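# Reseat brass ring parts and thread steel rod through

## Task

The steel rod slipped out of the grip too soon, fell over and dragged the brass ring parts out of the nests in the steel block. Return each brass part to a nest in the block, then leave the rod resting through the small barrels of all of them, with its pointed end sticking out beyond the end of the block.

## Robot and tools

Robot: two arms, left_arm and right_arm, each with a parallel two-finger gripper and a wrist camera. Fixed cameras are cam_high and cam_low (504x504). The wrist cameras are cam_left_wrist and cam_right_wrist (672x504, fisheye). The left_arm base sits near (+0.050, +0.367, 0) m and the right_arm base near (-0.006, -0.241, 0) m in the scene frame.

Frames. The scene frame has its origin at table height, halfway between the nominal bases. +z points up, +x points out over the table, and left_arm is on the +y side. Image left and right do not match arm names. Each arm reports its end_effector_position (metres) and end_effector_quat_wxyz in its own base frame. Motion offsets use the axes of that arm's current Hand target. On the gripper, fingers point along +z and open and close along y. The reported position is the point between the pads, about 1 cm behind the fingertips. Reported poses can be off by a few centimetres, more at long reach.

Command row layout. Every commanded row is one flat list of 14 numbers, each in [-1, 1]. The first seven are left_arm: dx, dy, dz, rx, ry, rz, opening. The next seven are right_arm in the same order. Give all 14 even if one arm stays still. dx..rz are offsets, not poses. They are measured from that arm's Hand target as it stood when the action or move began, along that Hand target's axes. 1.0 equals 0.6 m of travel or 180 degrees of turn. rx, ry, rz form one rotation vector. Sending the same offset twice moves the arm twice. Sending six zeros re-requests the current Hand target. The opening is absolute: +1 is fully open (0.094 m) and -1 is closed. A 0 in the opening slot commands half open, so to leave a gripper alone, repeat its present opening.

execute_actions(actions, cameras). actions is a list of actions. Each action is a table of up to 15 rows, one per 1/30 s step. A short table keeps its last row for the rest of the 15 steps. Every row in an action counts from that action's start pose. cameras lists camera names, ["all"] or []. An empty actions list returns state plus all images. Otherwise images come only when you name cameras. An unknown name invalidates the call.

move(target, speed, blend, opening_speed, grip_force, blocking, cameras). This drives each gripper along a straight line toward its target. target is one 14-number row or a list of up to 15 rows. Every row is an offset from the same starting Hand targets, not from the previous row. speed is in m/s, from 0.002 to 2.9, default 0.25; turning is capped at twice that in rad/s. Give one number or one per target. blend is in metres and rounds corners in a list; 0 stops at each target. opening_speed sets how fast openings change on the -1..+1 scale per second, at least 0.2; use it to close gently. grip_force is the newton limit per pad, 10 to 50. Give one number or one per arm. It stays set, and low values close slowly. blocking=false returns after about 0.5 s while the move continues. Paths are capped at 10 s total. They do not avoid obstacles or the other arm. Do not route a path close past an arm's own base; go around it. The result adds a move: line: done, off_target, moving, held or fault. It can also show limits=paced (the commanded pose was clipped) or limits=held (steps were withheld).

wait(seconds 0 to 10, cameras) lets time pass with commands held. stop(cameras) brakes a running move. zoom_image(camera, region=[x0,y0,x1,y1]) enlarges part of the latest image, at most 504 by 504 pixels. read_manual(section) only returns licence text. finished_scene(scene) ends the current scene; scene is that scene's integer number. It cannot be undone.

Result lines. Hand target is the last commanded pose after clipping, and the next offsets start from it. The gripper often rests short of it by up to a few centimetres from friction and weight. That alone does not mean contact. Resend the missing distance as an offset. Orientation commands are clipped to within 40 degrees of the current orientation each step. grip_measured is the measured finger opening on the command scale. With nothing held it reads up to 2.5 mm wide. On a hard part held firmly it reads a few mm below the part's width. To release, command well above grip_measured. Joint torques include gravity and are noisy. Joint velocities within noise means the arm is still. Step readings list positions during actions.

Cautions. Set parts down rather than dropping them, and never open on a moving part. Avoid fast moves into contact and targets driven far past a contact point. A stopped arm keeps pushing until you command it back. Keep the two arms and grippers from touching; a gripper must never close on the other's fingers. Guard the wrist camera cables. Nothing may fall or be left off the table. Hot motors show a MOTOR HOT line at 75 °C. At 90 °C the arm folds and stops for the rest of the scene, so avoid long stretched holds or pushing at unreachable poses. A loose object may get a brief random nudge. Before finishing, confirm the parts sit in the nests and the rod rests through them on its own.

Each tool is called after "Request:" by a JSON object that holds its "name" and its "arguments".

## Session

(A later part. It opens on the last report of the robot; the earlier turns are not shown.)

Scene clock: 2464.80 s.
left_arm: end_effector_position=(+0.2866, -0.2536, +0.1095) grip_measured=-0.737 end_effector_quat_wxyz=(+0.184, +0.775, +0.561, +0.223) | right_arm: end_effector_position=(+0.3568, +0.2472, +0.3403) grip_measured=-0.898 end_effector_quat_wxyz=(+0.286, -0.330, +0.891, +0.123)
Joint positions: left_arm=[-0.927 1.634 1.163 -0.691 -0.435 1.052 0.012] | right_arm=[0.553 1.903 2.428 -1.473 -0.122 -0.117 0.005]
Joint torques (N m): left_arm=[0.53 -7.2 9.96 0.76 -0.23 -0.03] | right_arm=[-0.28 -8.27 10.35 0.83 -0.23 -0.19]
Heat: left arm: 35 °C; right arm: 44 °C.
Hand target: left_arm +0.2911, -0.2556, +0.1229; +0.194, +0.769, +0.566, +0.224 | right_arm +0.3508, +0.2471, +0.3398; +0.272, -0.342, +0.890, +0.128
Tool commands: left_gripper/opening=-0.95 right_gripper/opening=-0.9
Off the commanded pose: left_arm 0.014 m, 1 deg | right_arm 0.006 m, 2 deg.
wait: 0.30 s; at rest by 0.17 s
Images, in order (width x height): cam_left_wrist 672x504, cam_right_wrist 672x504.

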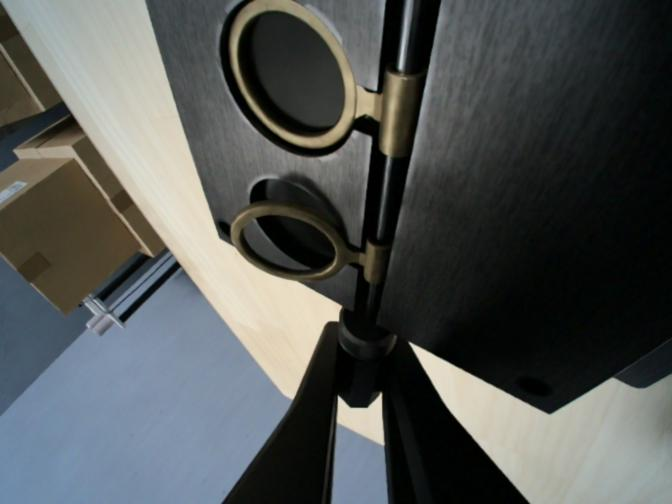

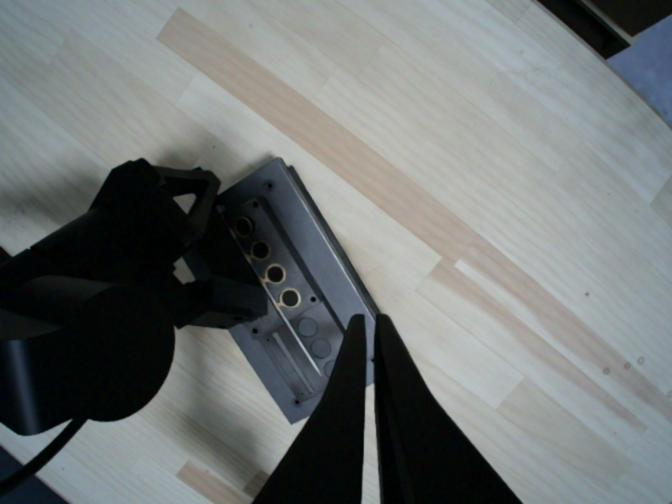

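Request:
{"name": "execute_actions", "arguments": {"actions": [[[0.0014,0.0030,-0.0055,0,0,0,-0.95,0,0,0,0,0,0,-0.9]]]}}

Request:
{"name": "execute_actions", "arguments": {"actions": [[[0.0008,0.0015,-0.003,0,0,0,-0.95,0,0,0,0,0,0,-0.9]]]}}

Request:
{"name": "wait", "arguments": {"seconds": 0.3, "cameras": ["cam_left_wrist","cam_right_wrist"]}}

Request:
{"name": "zoom_image", "arguments": {"camera": "cam_left_wrist", "region": [200, 0, 460, 340]}}

Scene clock: 2513.27 s.
left_arm: end_effector_position=(+0.2866, -0.2537, +0.1099) grip_measured=-0.737 end_effector_quat_wxyz=(+0.184, +0.775, +0.561, +0.223) | right_arm: end_effector_position=(+0.3568, +0.2472, +0.3403) grip_measured=-0.898 end_effector_quat_wxyz=(+0.286, -0.330, +0.891, +0.123)
Joint positions: left_arm=[-0.927 1.634 1.164 -0.693 -0.435 1.052 0.012] | right_arm=[0.553 1.903 2.428 -1.473 -0.122 -0.117 0.005]
Joint torques (N m): left_arm=[0.53 -7.75 10.67 0.62 -0.2 0.03] | right_arm=[-0.29 -8.21 10.39 0.81 -0.22 -0.18]
Motor temperatures (°C): left_arm=[25 26 34 33 24 23 28] | right_arm=[25 32 44 29 23 24 27]
Heat: left arm: 34 °C; right arm: 44 °C.
Hand target: left_arm +0.2909, -0.2551, +0.1267; +0.194, +0.769, +0.566, +0.224 | right_arm +0.3508, +0.2471, +0.3398; +0.272, -0.342, +0.890, +0.128
Off the commanded pose: left_arm 0.017 m, 1 deg | right_arm 0.006 m, 2 deg.
Step readings (end_effector_position of left_arm | right_arm):
0: (+0.2866, -0.2536, +0.1095) | (+0.3568, +0.2472, +0.3403)
1: (+0.2867, -0.2538, +0.1098) | (+0.3568, +0.2472, +0.3403)
2: (+0.2866, -0.2537, +0.1099) | (+0.3568, +0.2472, +0.3403)
4: (+0.2866, -0.2537, +0.1099) | (+0.3568, +0.2472, +0.3403)
8: (+0.2866, -0.2537, +0.1099) | (+0.3568, +0.2472, +0.3403)
15: (+0.2866, -0.2537, +0.1099) | (+0.3568, +0.2472, +0.3403)

Scene clock: 2514.07 s.
left_arm: end_effector_position=(+0.2863, -0.2533, +0.1101) grip_measured=-0.737 end_effector_quat_wxyz=(+0.183, +0.776, +0.561, +0.223) | right_arm: end_effector_position=(+0.3568, +0.2472, +0.3403) grip_measured=-0.898 end_effector_quat_wxyz=(+0.286, -0.330, +0.891, +0.123)
Joint positions: left_arm=[-0.927 1.634 1.166 -0.698 -0.435 1.052 0.012] | right_arm=[0.553 1.903 2.428 -1.473 -0.122 -0.117 0.005]
Joint torques (N m): left_arm=[0.54 -7.94 10.91 0.59 -0.25 0] | right_arm=[-0.29 -8.2 10.35 0.83 -0.22 -0.18]
Heat: left arm: 34 °C; right arm: 44 °C.
Hand target: left_arm +0.2907, -0.2549, +0.1288; +0.194, +0.769, +0.566, +0.224 | right_arm +0.3508, +0.2471, +0.3398; +0.272, -0.342, +0.890, +0.128
Off the commanded pose: left_arm 0.019 m, 2 deg | right_arm 0.006 m, 2 deg.
Step readings (end_effector_position of left_arm | right_arm):
0: (+0.2866, -0.2537, +0.1099) | (+0.3568, +0.2472, +0.3403)
1: (+0.2865, -0.2535, +0.1099) | (+0.3568, +0.2472, +0.3403)
2: (+0.2864, -0.2534, +0.1100) | (+0.3568, +0.2472, +0.3403)
4: (+0.2863, -0.2533, +0.1101) | (+0.3568, +0.2472, +0.3403)
8: (+0.2863, -0.2533, +0.1101) | (+0.3568, +0.2472, +0.3403)
15: (+0.2863, -0.2533, +0.1101) | (+0.3568, +0.2472, +0.3403)

Scene clock: 2514.37 s.
left_arm: end_effector_position=(+0.2863, -0.2533, +0.1101) grip_measured=-0.737 end_effector_quat_wxyz=(+0.183, +0.776, +0.561, +0.223) | right_arm: end_effector_position=(+0.3568, +0.2472, +0.3403) grip_measured=-0.898 end_effector_quat_wxyz=(+0.286, -0.330, +0.891, +0.123)
Joint positions: left_arm=[-0.927 1.634 1.166 -0.698 -0.435 1.052 0.012] | right_arm=[0.553 1.903 2.428 -1.473 -0.122 -0.117 0.005]
Joint torques (N m): left_arm=[0.62 -7.9 11.02 0.59 -0.23 0.01] | right_arm=[-0.29 -8.25 10.37 0.82 -0.22 -0.18]
Heat: left arm: 35 °C; right arm: 44 °C.
Hand target: left_arm +0.2907, -0.2549, +0.1288; +0.194, +0.769, +0.566, +0.224 | right_arm +0.3508, +0.2471, +0.3398; +0.272, -0.342, +0.890, +0.128
Tool commands: left_gripper/opening=-0.95 right_gripper/opening=-0.9
Off the commanded pose: left_arm 0.019 m, 2 deg | right_arm 0.006 m, 2 deg.
wait: 0.30 s; at rest by 0.17 s
Images, in order (width x height): cam_left_wrist 672x504, cam_right_wrist 672x504.

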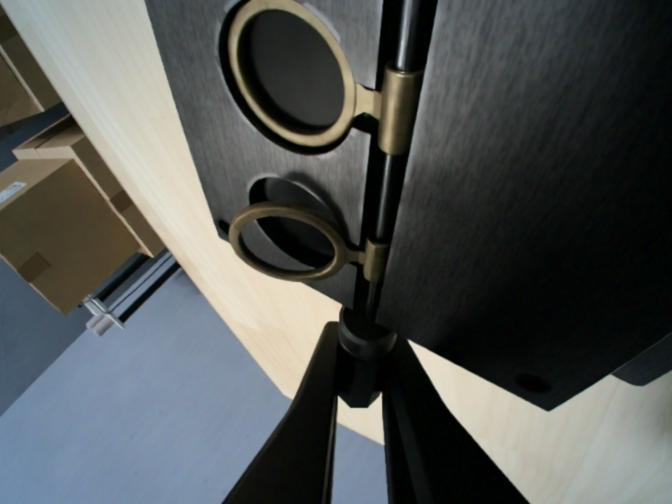

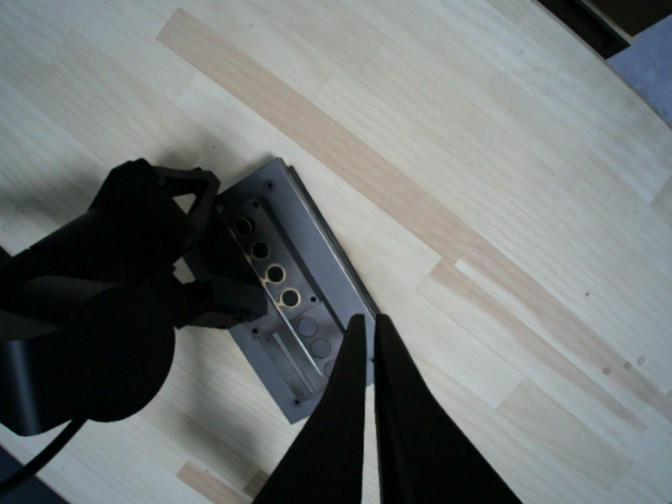

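Scaled by 1.482 from the camera's 672x504 image, which has a finer 960x720 frame.

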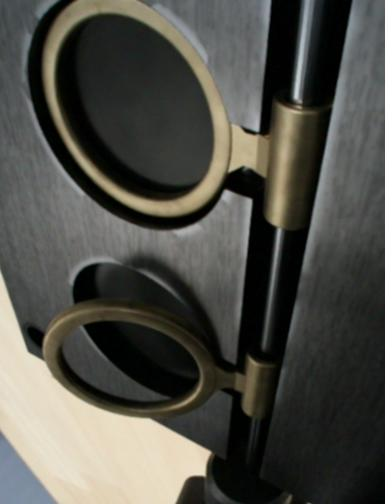

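Request:
{"name": "execute_actions", "arguments": {"actions": [[[0.0008,0.0015,-0.003,0,0,0,-0.95,0,0,0,0,0,0,-0.9]],[[0.0008,0.0015,-0.003,0,0,0,-0.95,0,0,0,0,0,0,-0.9]]]}}

Request:
{"name": "wait", "arguments": {"seconds": 0.3, "cameras": ["cam_left_wrist","cam_right_wrist"]}}

Request:
{"name": "zoom_image", "arguments": {"camera": "cam_left_wrist", "region": [200, 0, 460, 340]}}

Scene clock: 2522.43 s.
left_arm: end_effector_position=(+0.2860, -0.2529, +0.1113) grip_measured=-0.737 end_effector_quat_wxyz=(+0.181, +0.776, +0.562, +0.223) | right_arm: end_effector_position=(+0.3568, +0.2472, +0.3403) grip_measured=-0.898 end_effector_quat_wxyz=(+0.286, -0.330, +0.891, +0.123)
Joint positions: left_arm=[-0.927 1.634 1.173 -0.708 -0.435 1.051 0.012] | right_arm=[0.553 1.903 2.428 -1.473 -0.122 -0.117 0.005]
Joint torques (N m): left_arm=[0.46 -8.27 11.3 0.55 -0.23 0.01] | right_arm=[-0.32 -8.27 10.37 0.81 -0.24 -0.19]
Heat: left arm: 36 °C; right arm: 44 °C.
Hand target: left_arm +0.2903, -0.2543, +0.1328; +0.194, +0.769, +0.566, +0.224 | right_arm +0.3508, +0.2471, +0.3398; +0.272, -0.342, +0.890, +0.128
Off the commanded pose: left_arm 0.022 m, 2 deg | right_arm 0.006 m, 2 deg.
Step readings (end_effector_position of left_arm | right_arm):
0: (+0.2863, -0.2533, +0.1101) | (+0.3568, +0.2472, +0.3403)
1: (+0.2864, -0.2534, +0.1103) | (+0.3568, +0.2472, +0.3403)
2: (+0.2863, -0.2533, +0.1104) | (+0.3568, +0.2472, +0.3403)
4: (+0.2862, -0.2532, +0.1105) | (+0.3568, +0.2472, +0.3403)
8: (+0.2861, -0.2530, +0.1105) | (+0.3568, +0.2472, +0.3403)
15: (+0.2861, -0.2530, +0.1105) | (+0.3568, +0.2472, +0.3403)
16: (+0.2862, -0.2532, +0.1108) | (+0.3568, +0.2472, +0.3403)
17: (+0.2862, -0.2531, +0.1109) | (+0.3568, +0.2472, +0.3403)
19: (+0.2861, -0.2530, +0.1112) | (+0.3568, +0.2472, +0.3403)
23: (+0.2860, -0.2529, +0.1113) | (+0.3568, +0.2472, +0.3403)
30: (+0.2860, -0.2529, +0.1113) | (+0.3568, +0.2472, +0.3403)

Scene clock: 2522.73 s.
left_arm: end_effector_position=(+0.2860, -0.2529, +0.1113) grip_measured=-0.737 end_effector_quat_wxyz=(+0.181, +0.776, +0.562, +0.223) | right_arm: end_effector_position=(+0.3568, +0.2472, +0.3403) grip_measured=-0.898 end_effector_quat_wxyz=(+0.286, -0.330, +0.891, +0.123)
Joint positions: left_arm=[-0.927 1.634 1.173 -0.708 -0.435 1.051 0.012] | right_arm=[0.553 1.903 2.428 -1.473 -0.122 -0.117 0.005]
Joint torques (N m): left_arm=[0.58 -8.35 11.23 0.52 -0.21 0.02] | right_arm=[-0.34 -8.24 10.4 0.82 -0.23 -0.19]
Heat: left arm: 36 °C; right arm: 44 °C.
Hand target: left_arm +0.2903, -0.2543, +0.1328; +0.194, +0.769, +0.566, +0.224 | right_arm +0.3508, +0.2471, +0.3398; +0.272, -0.342, +0.890, +0.128
Tool commands: left_gripper/opening=-0.95 right_gripper/opening=-0.9
Off the commanded pose: left_arm 0.022 m, 2 deg | right_arm 0.006 m, 2 deg.
wait: 0.30 s; at rest by 0.17 s
Images, in order (width x height): cam_left_wrist 672x504, cam_right_wrist 672x504.

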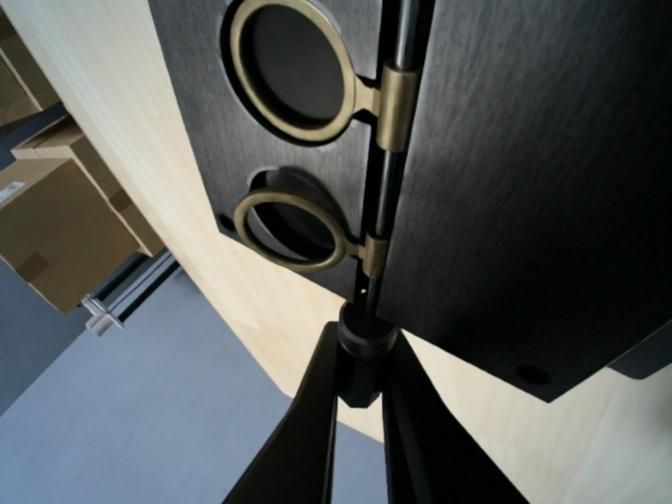

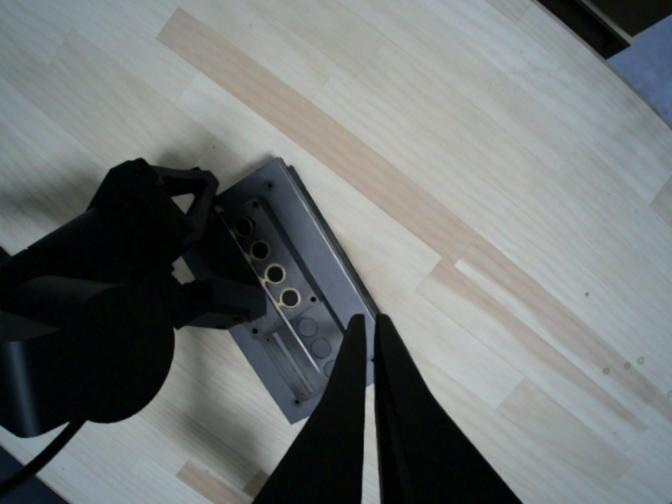

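Scaled by 1.482 from the camera's 672x504 image, which has a finer 960x720 frame.

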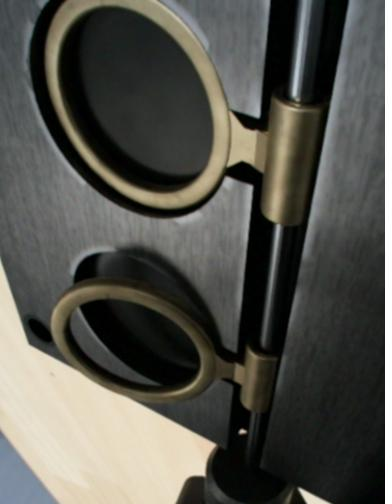

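Request:
{"name": "execute_actions", "arguments": {"actions": [[[0.0008,0.0015,-0.003,0,0,0,-0.95,0,0,0,0,0,0,-0.9]]]}}

Request:
{"name": "wait", "arguments": {"seconds": 0.3, "cameras": ["cam_left_wrist","cam_right_wrist"]}}

Request:
{"name": "zoom_image", "arguments": {"camera": "cam_left_wrist", "region": [200, 0, 460, 340]}}

Scene clock: 2528.13 s.
left_arm: end_effector_position=(+0.2858, -0.2526, +0.1122) grip_measured=-0.737 end_effector_quat_wxyz=(+0.179, +0.776, +0.562, +0.223) | right_arm: end_effector_position=(+0.3568, +0.2472, +0.3403) grip_measured=-0.898 end_effector_quat_wxyz=(+0.286, -0.330, +0.891, +0.123)
Joint positions: left_arm=[-0.927 1.634 1.177 -0.716 -0.435 1.051 0.012] | right_arm=[0.553 1.903 2.428 -1.473 -0.122 -0.117 0.005]
Joint torques (N m): left_arm=[0.57 -8.5 11.44 0.55 -0.23 0.03] | right_arm=[-0.31 -8.31 10.3 0.83 -0.24 -0.18]
Heat: left arm: 37 °C; right arm: 44 °C.
Hand target: left_arm +0.2901, -0.2540, +0.1349; +0.194, +0.769, +0.566, +0.224 | right_arm +0.3508, +0.2471, +0.3398; +0.272, -0.342, +0.890, +0.128
Off the commanded pose: left_arm 0.023 m, 2 deg | right_arm 0.006 m, 2 deg.
Step readings (end_effector_position of left_arm | right_arm):
0: (+0.2860, -0.2529, +0.1113) | (+0.3568, +0.2472, +0.3403)
1: (+0.2859, -0.2527, +0.1113) | (+0.3568, +0.2472, +0.3403)
2: (+0.2859, -0.2527, +0.1116) | (+0.3568, +0.2472, +0.3403)
4: (+0.2859, -0.2528, +0.1120) | (+0.3568, +0.2472, +0.3403)
8: (+0.2858, -0.2526, +0.1122) | (+0.3568, +0.2472, +0.3403)
15: (+0.2858, -0.2526, +0.1122) | (+0.3568, +0.2472, +0.3403)

Scene clock: 2528.43 s.
left_arm: end_effector_position=(+0.2858, -0.2526, +0.1122) grip_measured=-0.737 end_effector_quat_wxyz=(+0.179, +0.776, +0.562, +0.223) | right_arm: end_effector_position=(+0.3568, +0.2472, +0.3403) grip_measured=-0.898 end_effector_quat_wxyz=(+0.286, -0.330, +0.891, +0.123)
Joint positions: left_arm=[-0.927 1.634 1.177 -0.716 -0.435 1.051 0.012] | right_arm=[0.553 1.903 2.428 -1.473 -0.122 -0.117 0.005]
Joint torques (N m): left_arm=[0.59 -8.55 11.4 0.53 -0.23 -0.01] | right_arm=[-0.29 -8.2 10.39 0.83 -0.23 -0.17]
Heat: left arm: 37 °C; right arm: 44 °C.
Hand target: left_arm +0.2901, -0.2540, +0.1349; +0.194, +0.769, +0.566, +0.224 | right_arm +0.3508, +0.2471, +0.3398; +0.272, -0.342, +0.890, +0.128
Tool commands: left_gripper/opening=-0.95 right_gripper/opening=-0.9
Off the commanded pose: left_arm 0.023 m, 2 deg | right_arm 0.006 m, 2 deg.
wait: 0.30 s; at rest by 0.17 s
Images, in order (width x height): cam_left_wrist 672x504, cam_right_wrist 672x504.

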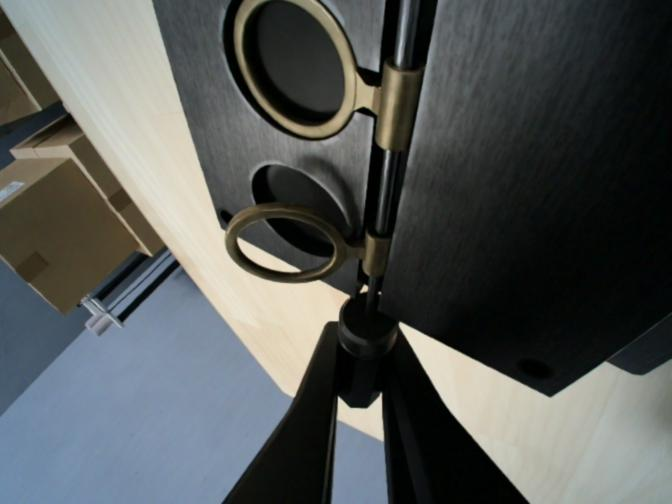

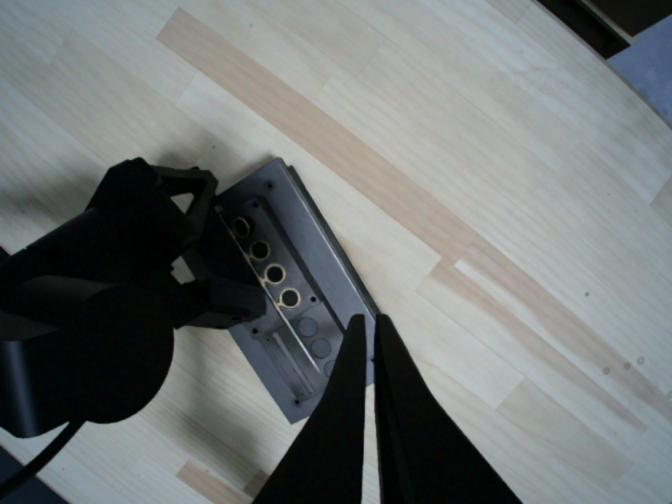

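Scaled by 1.482 from the camera's 672x504 image, which has a finer 960x720 frame.

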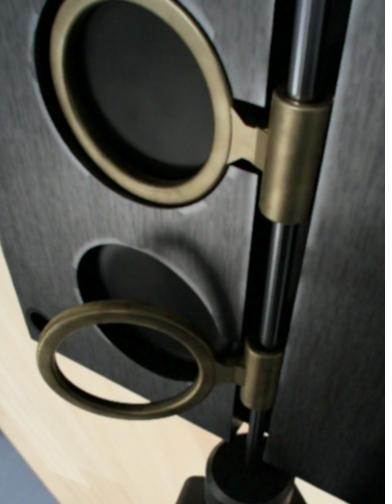

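Request:
{"name": "execute_actions", "arguments": {"actions": [[[-0.001,-0.0046,0.0069,0,0,0,-0.95,0,0,0,0,0,0,-0.9]],[[-0.001,-0.0046,0.0069,0,0,0,-0.95,0,0,0,0,0,0,-0.9]],[[-0.001,-0.0046,0.0069,0,0,0,-0.95,0,0,0,0,0,0,-0.9]],[[-0.001,-0.0046,0.0069,0,0,0,-0.95,0,0,0,0,0,0,-0.9]],[[-0.001,-0.0046,0.0069,0,0,0,-0.95,0,0,0,0,0,0,-0.9]],[[-0.0028,-0.0037,0.0055,0,0,0,-0.95,0,0,0,0,0,0,-0.9]],[[-0.0028,-0.0037,0.0055,0,0,0,-0.95,0,0,0,0,0,0,-0.9]]]}}

Request:
{"name": "wait", "arguments": {"seconds": 0.3, "cameras": ["cam_left_wrist","cam_right_wrist","cam_low"]}}

Request:
{"name": "zoom_image", "arguments": {"camera": "cam_left_wrist", "region": [200, 0, 460, 340]}}

Request:
{"name": "zoom_image", "arguments": {"camera": "cam_low", "region": [280, 200, 360, 280]}}

Scene clock: 2567.90 s.
left_arm: end_effector_position=(+0.2868, -0.2535, +0.1098) grip_measured=-0.737 end_effector_quat_wxyz=(+0.184, +0.775, +0.562, +0.224) | right_arm: end_effector_position=(+0.3568, +0.2472, +0.3403) grip_measured=-0.898 end_effector_quat_wxyz=(+0.286, -0.330, +0.891, +0.123)
Joint positions: left_arm=[-0.927 1.634 1.163 -0.691 -0.437 1.052 0.012] | right_arm=[0.553 1.903 2.428 -1.473 -0.122 -0.117 0.005]
Joint torques (N m): left_arm=[0.1 -5.9 4.49 1.6 -0.23 -0.08] | right_arm=[-0.34 -8.28 10.4 0.84 -0.21 -0.17]
Heat: left arm: 38 °C; right arm: 44 °C.
Hand target: left_arm +0.2896, -0.2562, +0.1016; +0.194, +0.769, +0.566, +0.224 | right_arm +0.3508, +0.2471, +0.3398; +0.272, -0.342, +0.890, +0.128
Off the commanded pose: left_arm 0.009 m, 1 deg | right_arm 0.006 m, 2 deg.
Step readings (end_effector_position of left_arm | right_arm):
0: (+0.2858, -0.2526, +0.1122) | (+0.3568, +0.2472, +0.3403)
1: (+0.2858, -0.2526, +0.1122) | (+0.3568, +0.2472, +0.3403)
2: (+0.2858, -0.2526, +0.1122) | (+0.3568, +0.2472, +0.3403)
4: (+0.2858, -0.2526, +0.1122) | (+0.3568, +0.2472, +0.3403)
8: (+0.2858, -0.2526, +0.1122) | (+0.3568, +0.2472, +0.3403)
15: (+0.2858, -0.2526, +0.1122) | (+0.3568, +0.2472, +0.3403)
16: (+0.2858, -0.2526, +0.1122) | (+0.3568, +0.2472, +0.3403)
17: (+0.2858, -0.2526, +0.1122) | (+0.3568, +0.2472, +0.3403)
19: (+0.2858, -0.2526, +0.1122) | (+0.3568, +0.2472, +0.3403)
23: (+0.2858, -0.2526, +0.1122) | (+0.3568, +0.2472, +0.3403)
30: (+0.2858, -0.2526, +0.1122) | (+0.3568, +0.2472, +0.3403)
31: (+0.2858, -0.2526, +0.1122) | (+0.3568, +0.2472, +0.3403)
32: (+0.2858, -0.2526, +0.1122) | (+0.3568, +0.2472, +0.3403)
34: (+0.2858, -0.2526, +0.1122) | (+0.3568, +0.2472, +0.3403)
38: (+0.2858, -0.2526, +0.1122) | (+0.3568, +0.2472, +0.3403)
45: (+0.2858, -0.2526, +0.1122) | (+0.3568, +0.2472, +0.3403)
46: (+0.2858, -0.2526, +0.1122) | (+0.3568, +0.2472, +0.3403)
47: (+0.2858, -0.2526, +0.1122) | (+0.3568, +0.2472, +0.3403)
49: (+0.2858, -0.2526, +0.1122) | (+0.3568, +0.2472, +0.3403)
53: (+0.2858, -0.2526, +0.1122) | (+0.3568, +0.2472, +0.3403)
60: (+0.2858, -0.2526, +0.1122) | (+0.3568, +0.2472, +0.3403)
61: (+0.2860, -0.2528, +0.1123) | (+0.3568, +0.2472, +0.3403)
62: (+0.2860, -0.2528, +0.1123) | (+0.3568, +0.2472, +0.3403)
64: (+0.2862, -0.2531, +0.1125) | (+0.3568, +0.2472, +0.3403)
68: (+0.2862, -0.2531, +0.1125) | (+0.3568, +0.2472, +0.3403)
75: (+0.2862, -0.2531, +0.1125) | (+0.3568, +0.2472, +0.3403)
76: (+0.2861, -0.2530, +0.1121) | (+0.3568, +0.2472, +0.3403)
77: (+0.2862, -0.2532, +0.1115) | (+0.3568, +0.2472, +0.3403)
79: (+0.2861, -0.2530, +0.1102) | (+0.3568, +0.2472, +0.3403)
83: (+0.2863, -0.2532, +0.1103) | (+0.3568, +0.2472, +0.3403)
90: (+0.2863, -0.2532, +0.1103) | (+0.3568, +0.2472, +0.3403)
91: (+0.2862, -0.2532, +0.1099) | (+0.3568, +0.2472, +0.3403)
92: (+0.2863, -0.2533, +0.1095) | (+0.3568, +0.2472, +0.3403)
94: (+0.2866, -0.2533, +0.1096) | (+0.3568, +0.2472, +0.3403)
98: (+0.2868, -0.2535, +0.1098) | (+0.3568, +0.2472, +0.3403)
105: (+0.2868, -0.2535, +0.1098) | (+0.3568, +0.2472, +0.3403)

Scene clock: 2568.20 s.
left_arm: end_effector_position=(+0.2868, -0.2535, +0.1098) grip_measured=-0.737 end_effector_quat_wxyz=(+0.184, +0.775, +0.562, +0.224) | right_arm: end_effector_position=(+0.3568, +0.2472, +0.3403) grip_measured=-0.898 end_effector_quat_wxyz=(+0.286, -0.330, +0.891, +0.123)
Joint positions: left_arm=[-0.927 1.634 1.163 -0.691 -0.437 1.052 0.012] | right_arm=[0.553 1.903 2.428 -1.473 -0.122 -0.117 0.005]
Joint torques (N m): left_arm=[0.08 -5.89 4.52 1.6 -0.23 -0.07] | right_arm=[-0.31 -8.28 10.37 0.83 -0.21 -0.17]
Heat: left arm: 38 °C; right arm: 44 °C.
Hand target: left_arm +0.2896, -0.2562, +0.1016; +0.194, +0.769, +0.566, +0.224 | right_arm +0.3508, +0.2471, +0.3398; +0.272, -0.342, +0.890, +0.128
Tool commands: left_gripper/opening=-0.95 right_gripper/opening=-0.9
Off the commanded pose: left_arm 0.009 m, 1 deg | right_arm 0.006 m, 2 deg.
wait: 0.30 s; at rest by 0.17 s
Images, in order (width x height): cam_low 504x504, cam_left_wrist 672x504, cam_right_wrist 672x504.

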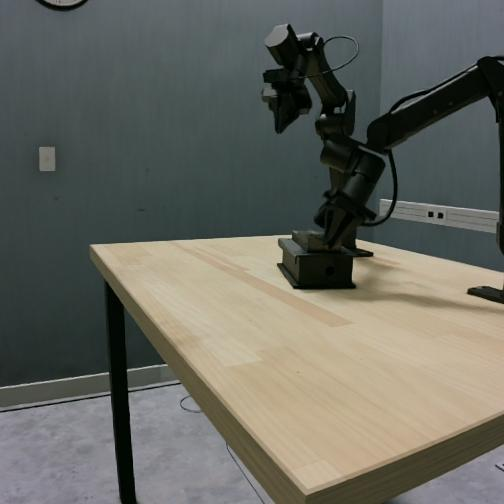

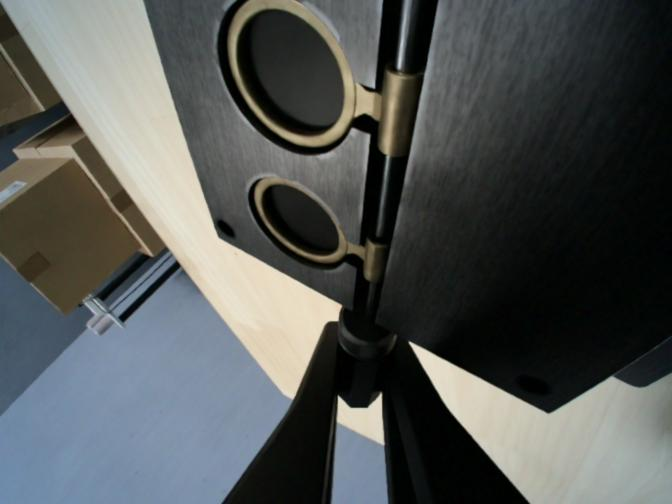

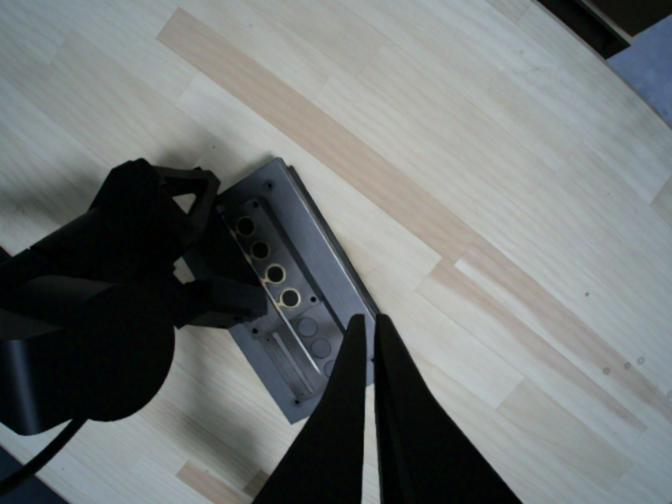

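Scaled by 1.482 from the camera's 672x504 image, which has a finer 960x720 frame.

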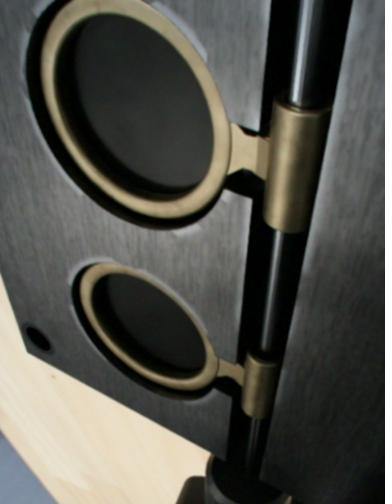

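Scaled by 6.300 from the camera's 504x504 image, which has a finer 720x720 frame.

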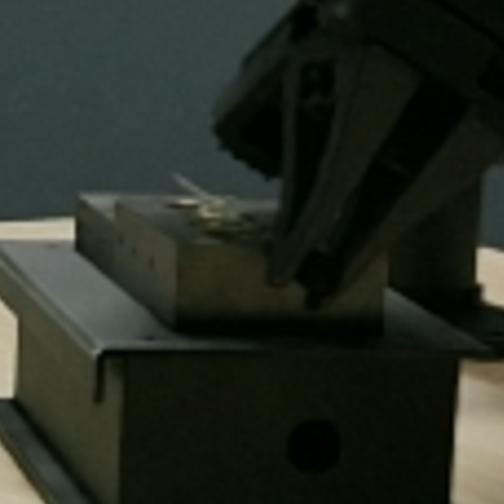

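Request:
{"name": "execute_actions", "arguments": {"actions": [[[0,0,0,-0.0017,0.0139,0.009,-0.95,0,0,0,0,0,0,-0.9]],[[0,0,0,-0.0017,0.0139,0.009,-0.95,0,0,0,0,0,0,-0.9]]]}}

Request:
{"name": "wait", "arguments": {"seconds": 0.3, "cameras": ["cam_left_wrist","cam_right_wrist","cam_low"]}}

Request:
{"name": "zoom_image", "arguments": {"camera": "cam_left_wrist", "region": [200, 0, 460, 340]}}

Request:
{"name": "zoom_image", "arguments": {"camera": "cam_low", "region": [280, 200, 360, 280]}}

Request:
{"name": "zoom_image", "arguments": {"camera": "cam_right_wrist", "region": [200, 190, 340, 390]}}

Scene clock: 2583.47 s.
left_arm: end_effector_position=(+0.2865, -0.2550, +0.1102) grip_measured=-0.737 end_effector_quat_wxyz=(+0.180, +0.771, +0.554, +0.257) | right_arm: end_effector_position=(+0.3568, +0.2472, +0.3403) grip_measured=-0.898 end_effector_quat_wxyz=(+0.286, -0.330, +0.891, +0.123)
Joint positions: left_arm=[-0.964 1.651 1.163 -0.688 -0.516 1.037 0.012] | right_arm=[0.553 1.903 2.428 -1.473 -0.122 -0.117 0.005]
Joint torques (N m): left_arm=[-0.23 -3.79 7.71 0.98 -0.45 -0.07] | right_arm=[-0.36 -8.31 10.33 0.82 -0.2 -0.19]
Heat: left arm: 35 °C; right arm: 44 °C.
Hand target: left_arm +0.2896, -0.2562, +0.1016; +0.167, +0.773, +0.551, +0.265 | right_arm +0.3508, +0.2471, +0.3398; +0.272, -0.342, +0.890, +0.128
Off the commanded pose: left_arm 0.009 m, 2 deg | right_arm 0.006 m, 2 deg.
Step readings (end_effector_position of left_arm | right_arm):
0: (+0.2868, -0.2535, +0.1098) | (+0.3568, +0.2472, +0.3403)
1: (+0.2863, -0.2541, +0.1100) | (+0.3568, +0.2472, +0.3403)
2: (+0.2857, -0.2548, +0.1103) | (+0.3568, +0.2472, +0.3403)
4: (+0.2860, -0.2545, +0.1105) | (+0.3568, +0.2472, +0.3403)
8: (+0.2867, -0.2537, +0.1108) | (+0.3568, +0.2472, +0.3403)
15: (+0.2864, -0.2540, +0.1108) | (+0.3568, +0.2472, +0.3403)
16: (+0.2856, -0.2550, +0.1102) | (+0.3568, +0.2472, +0.3403)
17: (+0.2851, -0.2556, +0.1100) | (+0.3568, +0.2472, +0.3403)
19: (+0.2861, -0.2549, +0.1100) | (+0.3568, +0.2472, +0.3403)
23: (+0.2866, -0.2549, +0.1101) | (+0.3568, +0.2472, +0.3403)
30: (+0.2865, -0.2550, +0.1102) | (+0.3568, +0.2472, +0.3403)

Scene clock: 2583.77 s.
left_arm: end_effector_position=(+0.2865, -0.2550, +0.1102) grip_measured=-0.737 end_effector_quat_wxyz=(+0.180, +0.771, +0.554, +0.257) | right_arm: end_effector_position=(+0.3568, +0.2472, +0.3403) grip_measured=-0.898 end_effector_quat_wxyz=(+0.286, -0.330, +0.891, +0.123)
Joint positions: left_arm=[-0.964 1.651 1.163 -0.688 -0.516 1.037 0.012] | right_arm=[0.553 1.903 2.428 -1.473 -0.122 -0.117 0.005]
Joint torques (N m): left_arm=[-0.23 -3.81 7.82 0.99 -0.45 -0.04] | right_arm=[-0.29 -8.25 10.4 0.82 -0.23 -0.18]
Heat: left arm: 35 °C; right arm: 44 °C.
Hand target: left_arm +0.2896, -0.2562, +0.1016; +0.167, +0.773, +0.551, +0.265 | right_arm +0.3508, +0.2471, +0.3398; +0.272, -0.342, +0.890, +0.128
Tool commands: left_gripper/opening=-0.95 right_gripper/opening=-0.9
Off the commanded pose: left_arm 0.009 m, 2 deg | right_arm 0.006 m, 2 deg.
wait: 0.30 s; at rest by 0.17 s
Images, in order (width x height): cam_low 504x504, cam_left_wrist 672x504, cam_right_wrist 672x504.

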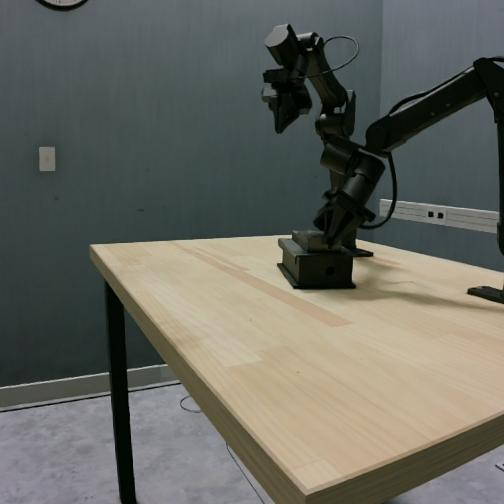

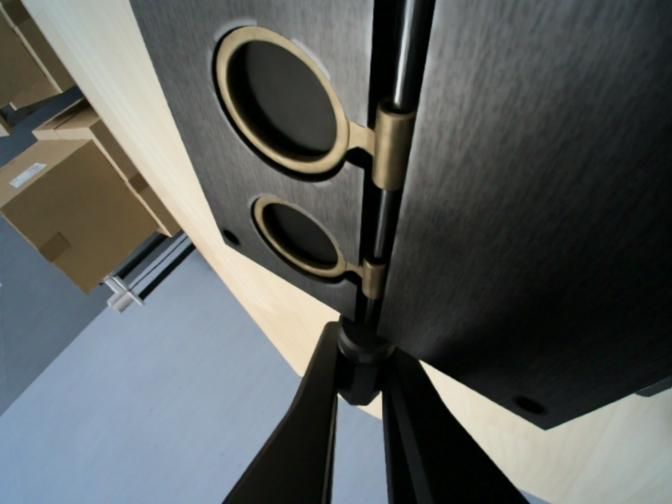

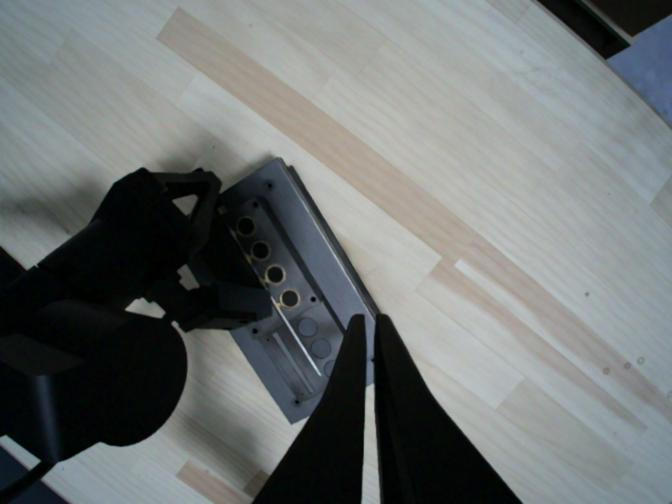

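Scaled by 1.482 from the camera's 672x504 image, which has a finer 960x720 frame.

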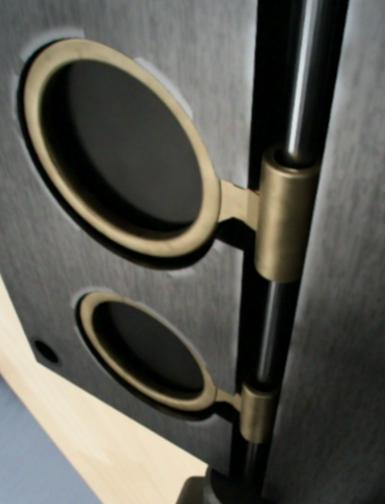

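Scaled by 6.300 from the camera's 504x504 image, which has a finer 720x720 frame.

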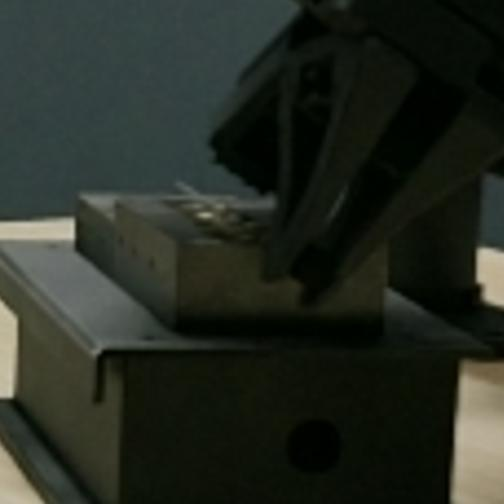

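Scaled by 2.520 from the camera's 672x504 image, which has a finer 960x720 frame.

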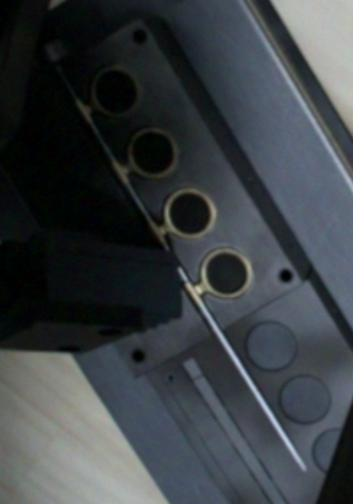

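Request:
{"name": "move", "arguments": {"target": [0,0,0,0,0,0,-0.45,0,0,0,0,0,0,-0.9], "opening_speed": 0.2, "speed": 0.02, "cameras": ["cam_left_wrist","cam_right_wrist","cam_low"]}}

Request:
{"name": "zoom_image", "arguments": {"camera": "cam_left_wrist", "region": [200, 0, 460, 340]}}

Request:
{"name": "zoom_image", "arguments": {"camera": "cam_low", "region": [280, 200, 360, 280]}}

Request:
{"name": "zoom_image", "arguments": {"camera": "cam_right_wrist", "region": [200, 190, 340, 390]}}

Scene clock: 2601.03 s.
left_arm: end_effector_position=(+0.2875, -0.2552, +0.1076) grip_measured=-0.453 end_effector_quat_wxyz=(+0.178, +0.771, +0.554, +0.259) | right_arm: end_effector_position=(+0.3568, +0.2472, +0.3403) grip_measured=-0.898 end_effector_quat_wxyz=(+0.286, -0.330, +0.891, +0.123)
Joint positions: left_arm=[-0.964 1.661 1.163 -0.684 -0.521 1.035 0.026] | right_arm=[0.553 1.903 2.428 -1.473 -0.122 -0.117 0.005]
Joint torques (N m): left_arm=[-0.31 -4.52 7.69 0.92 -0.43 -0.02] | right_arm=[-0.29 -8.23 10.44 0.82 -0.23 -0.17]
Heat: left arm: 34 °C; right arm: 44 °C.
Hand target: left_arm +0.2896, -0.2562, +0.1016; +0.167, +0.773, +0.551, +0.265 | right_arm +0.3508, +0.2471, +0.3398; +0.272, -0.342, +0.890, +0.128
Off the commanded pose: left_arm 0.006 m, 2 deg | right_arm 0.006 m, 2 deg.
move: done
Images, in order (width x height): cam_low 504x504, cam_left_wrist 672x504, cam_right_wrist 672x504.

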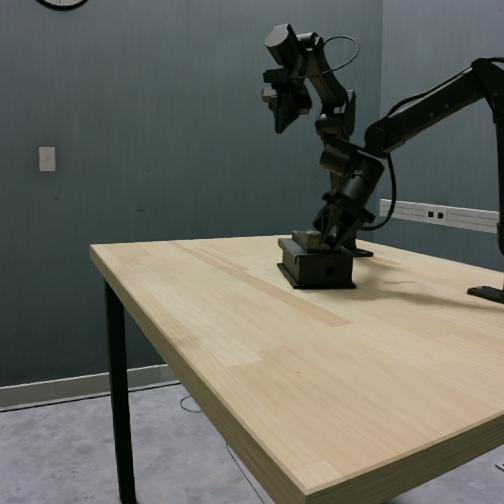

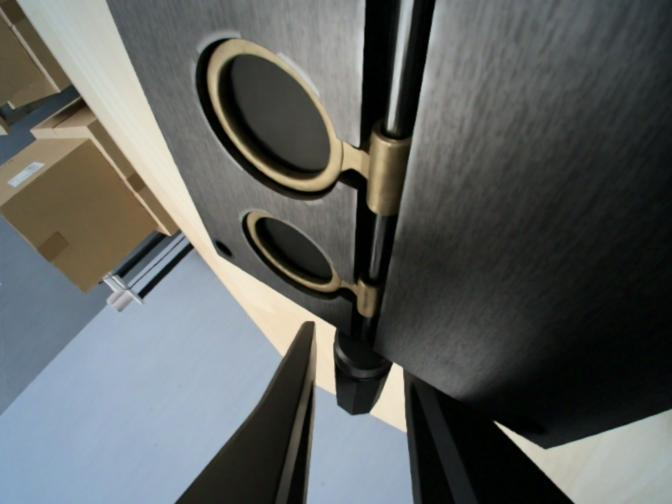

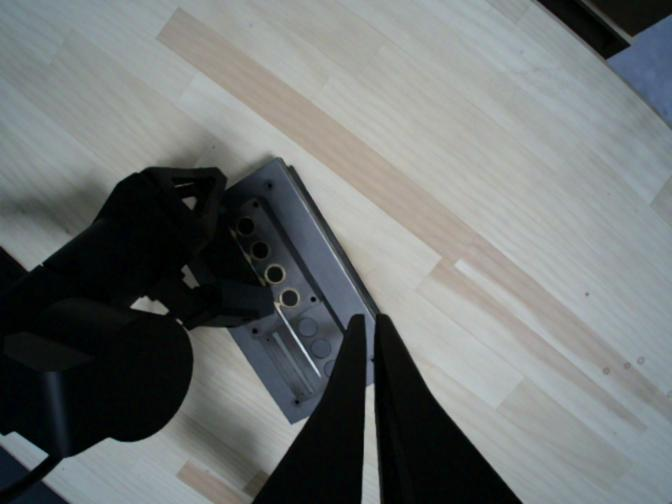

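Scaled by 1.482 from the camera's 672x504 image, which has a finer 960x720 frame.

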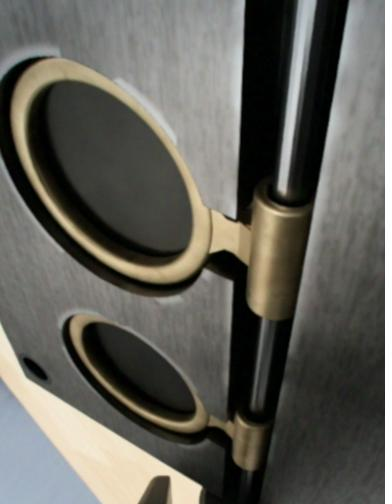

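Scaled by 6.300 from the camera's 504x504 image, which has a finer 720x720 frame.

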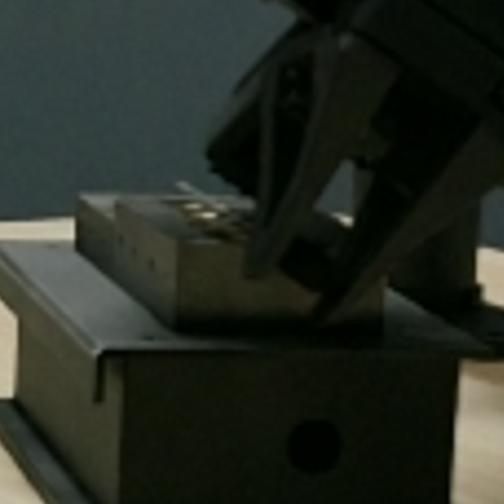

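Scaled by 2.520 from the camera's 672x504 image, which has a finer 960x720 frame.

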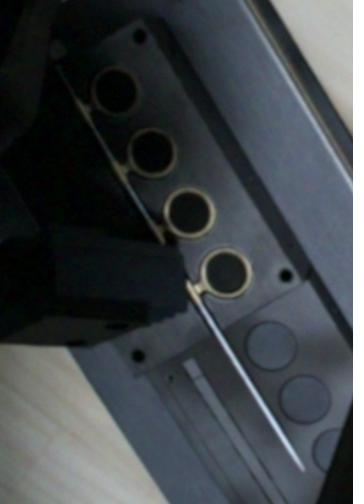

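Request:
{"name": "move", "arguments": {"target": [0,0,-0.12,0,0,0,-0.3,0,0,0,0,0,0,-0.9], "speed": 0.04, "cameras": ["cam_left_wrist","cam_right_wrist","cam_low"]}}

Request:
{"name": "zoom_image", "arguments": {"camera": "cam_low", "region": [280, 200, 360, 280]}}

Request:
{"name": "zoom_image", "arguments": {"camera": "cam_right_wrist", "region": [200, 190, 340, 390]}}

Scene clock: 2618.90 s.
left_arm: end_effector_position=(+0.2427, -0.2531, +0.1293) grip_measured=-0.303 end_effector_quat_wxyz=(+0.131, +0.789, +0.540, +0.262) | right_arm: end_effector_position=(+0.3568, +0.2472, +0.3403) grip_measured=-0.898 end_effector_quat_wxyz=(+0.286, -0.330, +0.891, +0.123)
Joint positions: left_arm=[-1.084 1.635 1.256 -0.963 -0.555 0.922 0.033] | right_arm=[0.553 1.903 2.428 -1.473 -0.122 -0.117 0.005]
Joint torques (N m): left_arm=[-0.38 -9.73 11.25 0.45 -0.51 -0.2] | right_arm=[-0.28 -8.28 10.35 0.83 -0.22 -0.19]
Heat: left arm: 35 °C; right arm: 45 °C.
Hand target: left_arm +0.2468, -0.2587, +0.1593; +0.167, +0.773, +0.551, +0.265 | right_arm +0.3508, +0.2471, +0.3398; +0.272, -0.342, +0.890, +0.128
Off the commanded pose: left_arm 0.031 m, 5 deg | right_arm 0.006 m, 2 deg.
move: off_target (left_arm)
Images, in order (width x height): cam_low 504x504, cam_left_wrist 672x504, cam_right_wrist 672x504.

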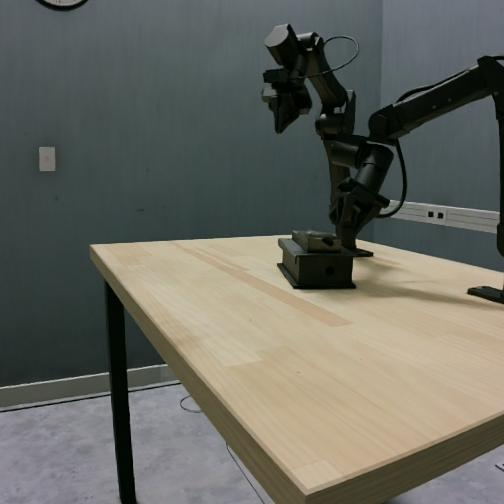

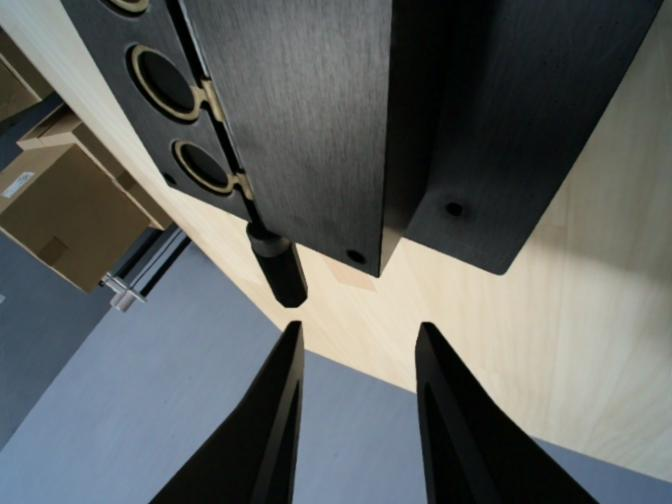

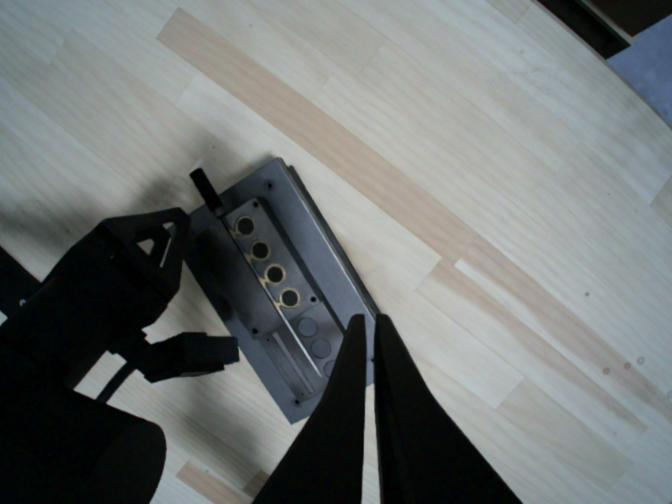

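Scaled by 6.300 from the camera's 504x504 image, which has a finer 720x720 frame.

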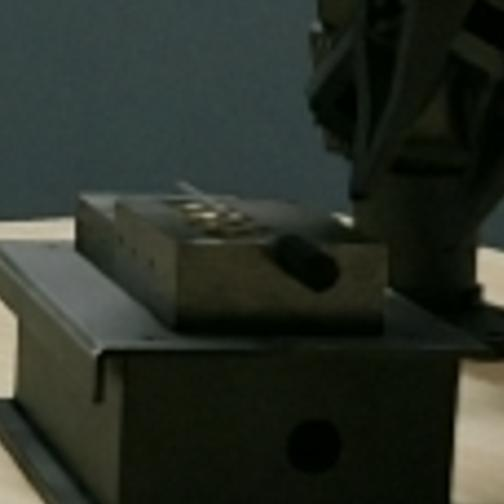

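Scaled by 2.520 from the camera's 672x504 image, which has a finer 960x720 frame.

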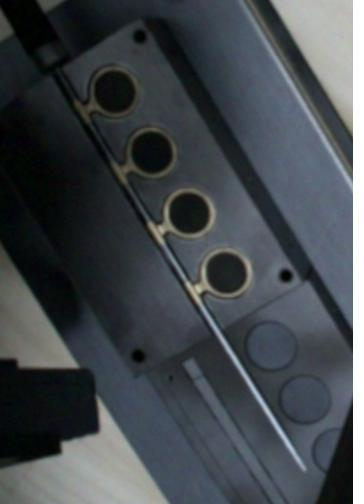

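Request:
{"name": "zoom_image", "arguments": {"camera": "cam_left_wrist", "region": [60, 0, 320, 320]}}

Request:
{"name": "zoom_image", "arguments": {"camera": "cam_low", "region": [290, 220, 340, 260]}}

Request:
{"name": "zoom_image", "arguments": {"camera": "cam_right_wrist", "region": [220, 200, 310, 320]}}

Scaled by 1.575 from the camera's 672x504 image, which has a finer 960x720 frame.

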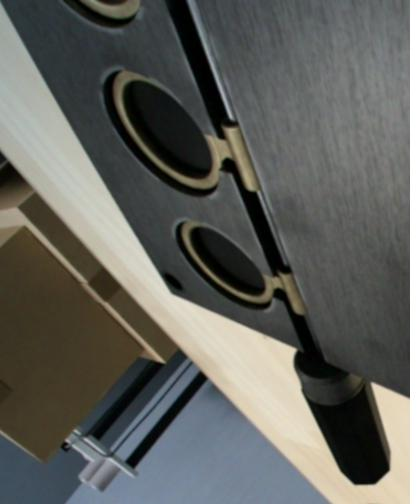

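Scaled by 10.080 from the camera's 504x504 image, which has a finer 720x720 frame.

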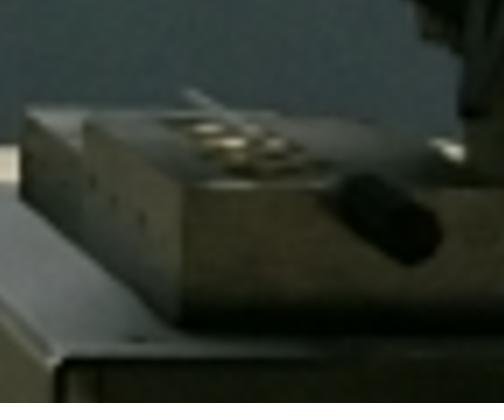

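Scaled by 4.200 from the camera's 672x504 image, which has a finer 960x720 frame.

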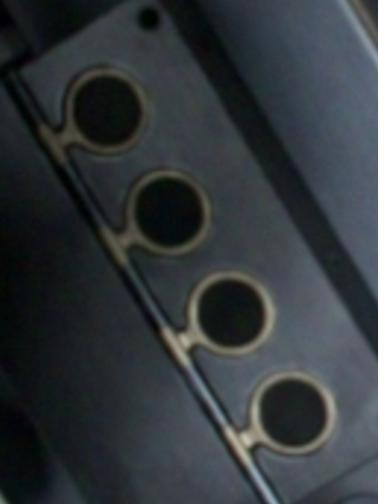

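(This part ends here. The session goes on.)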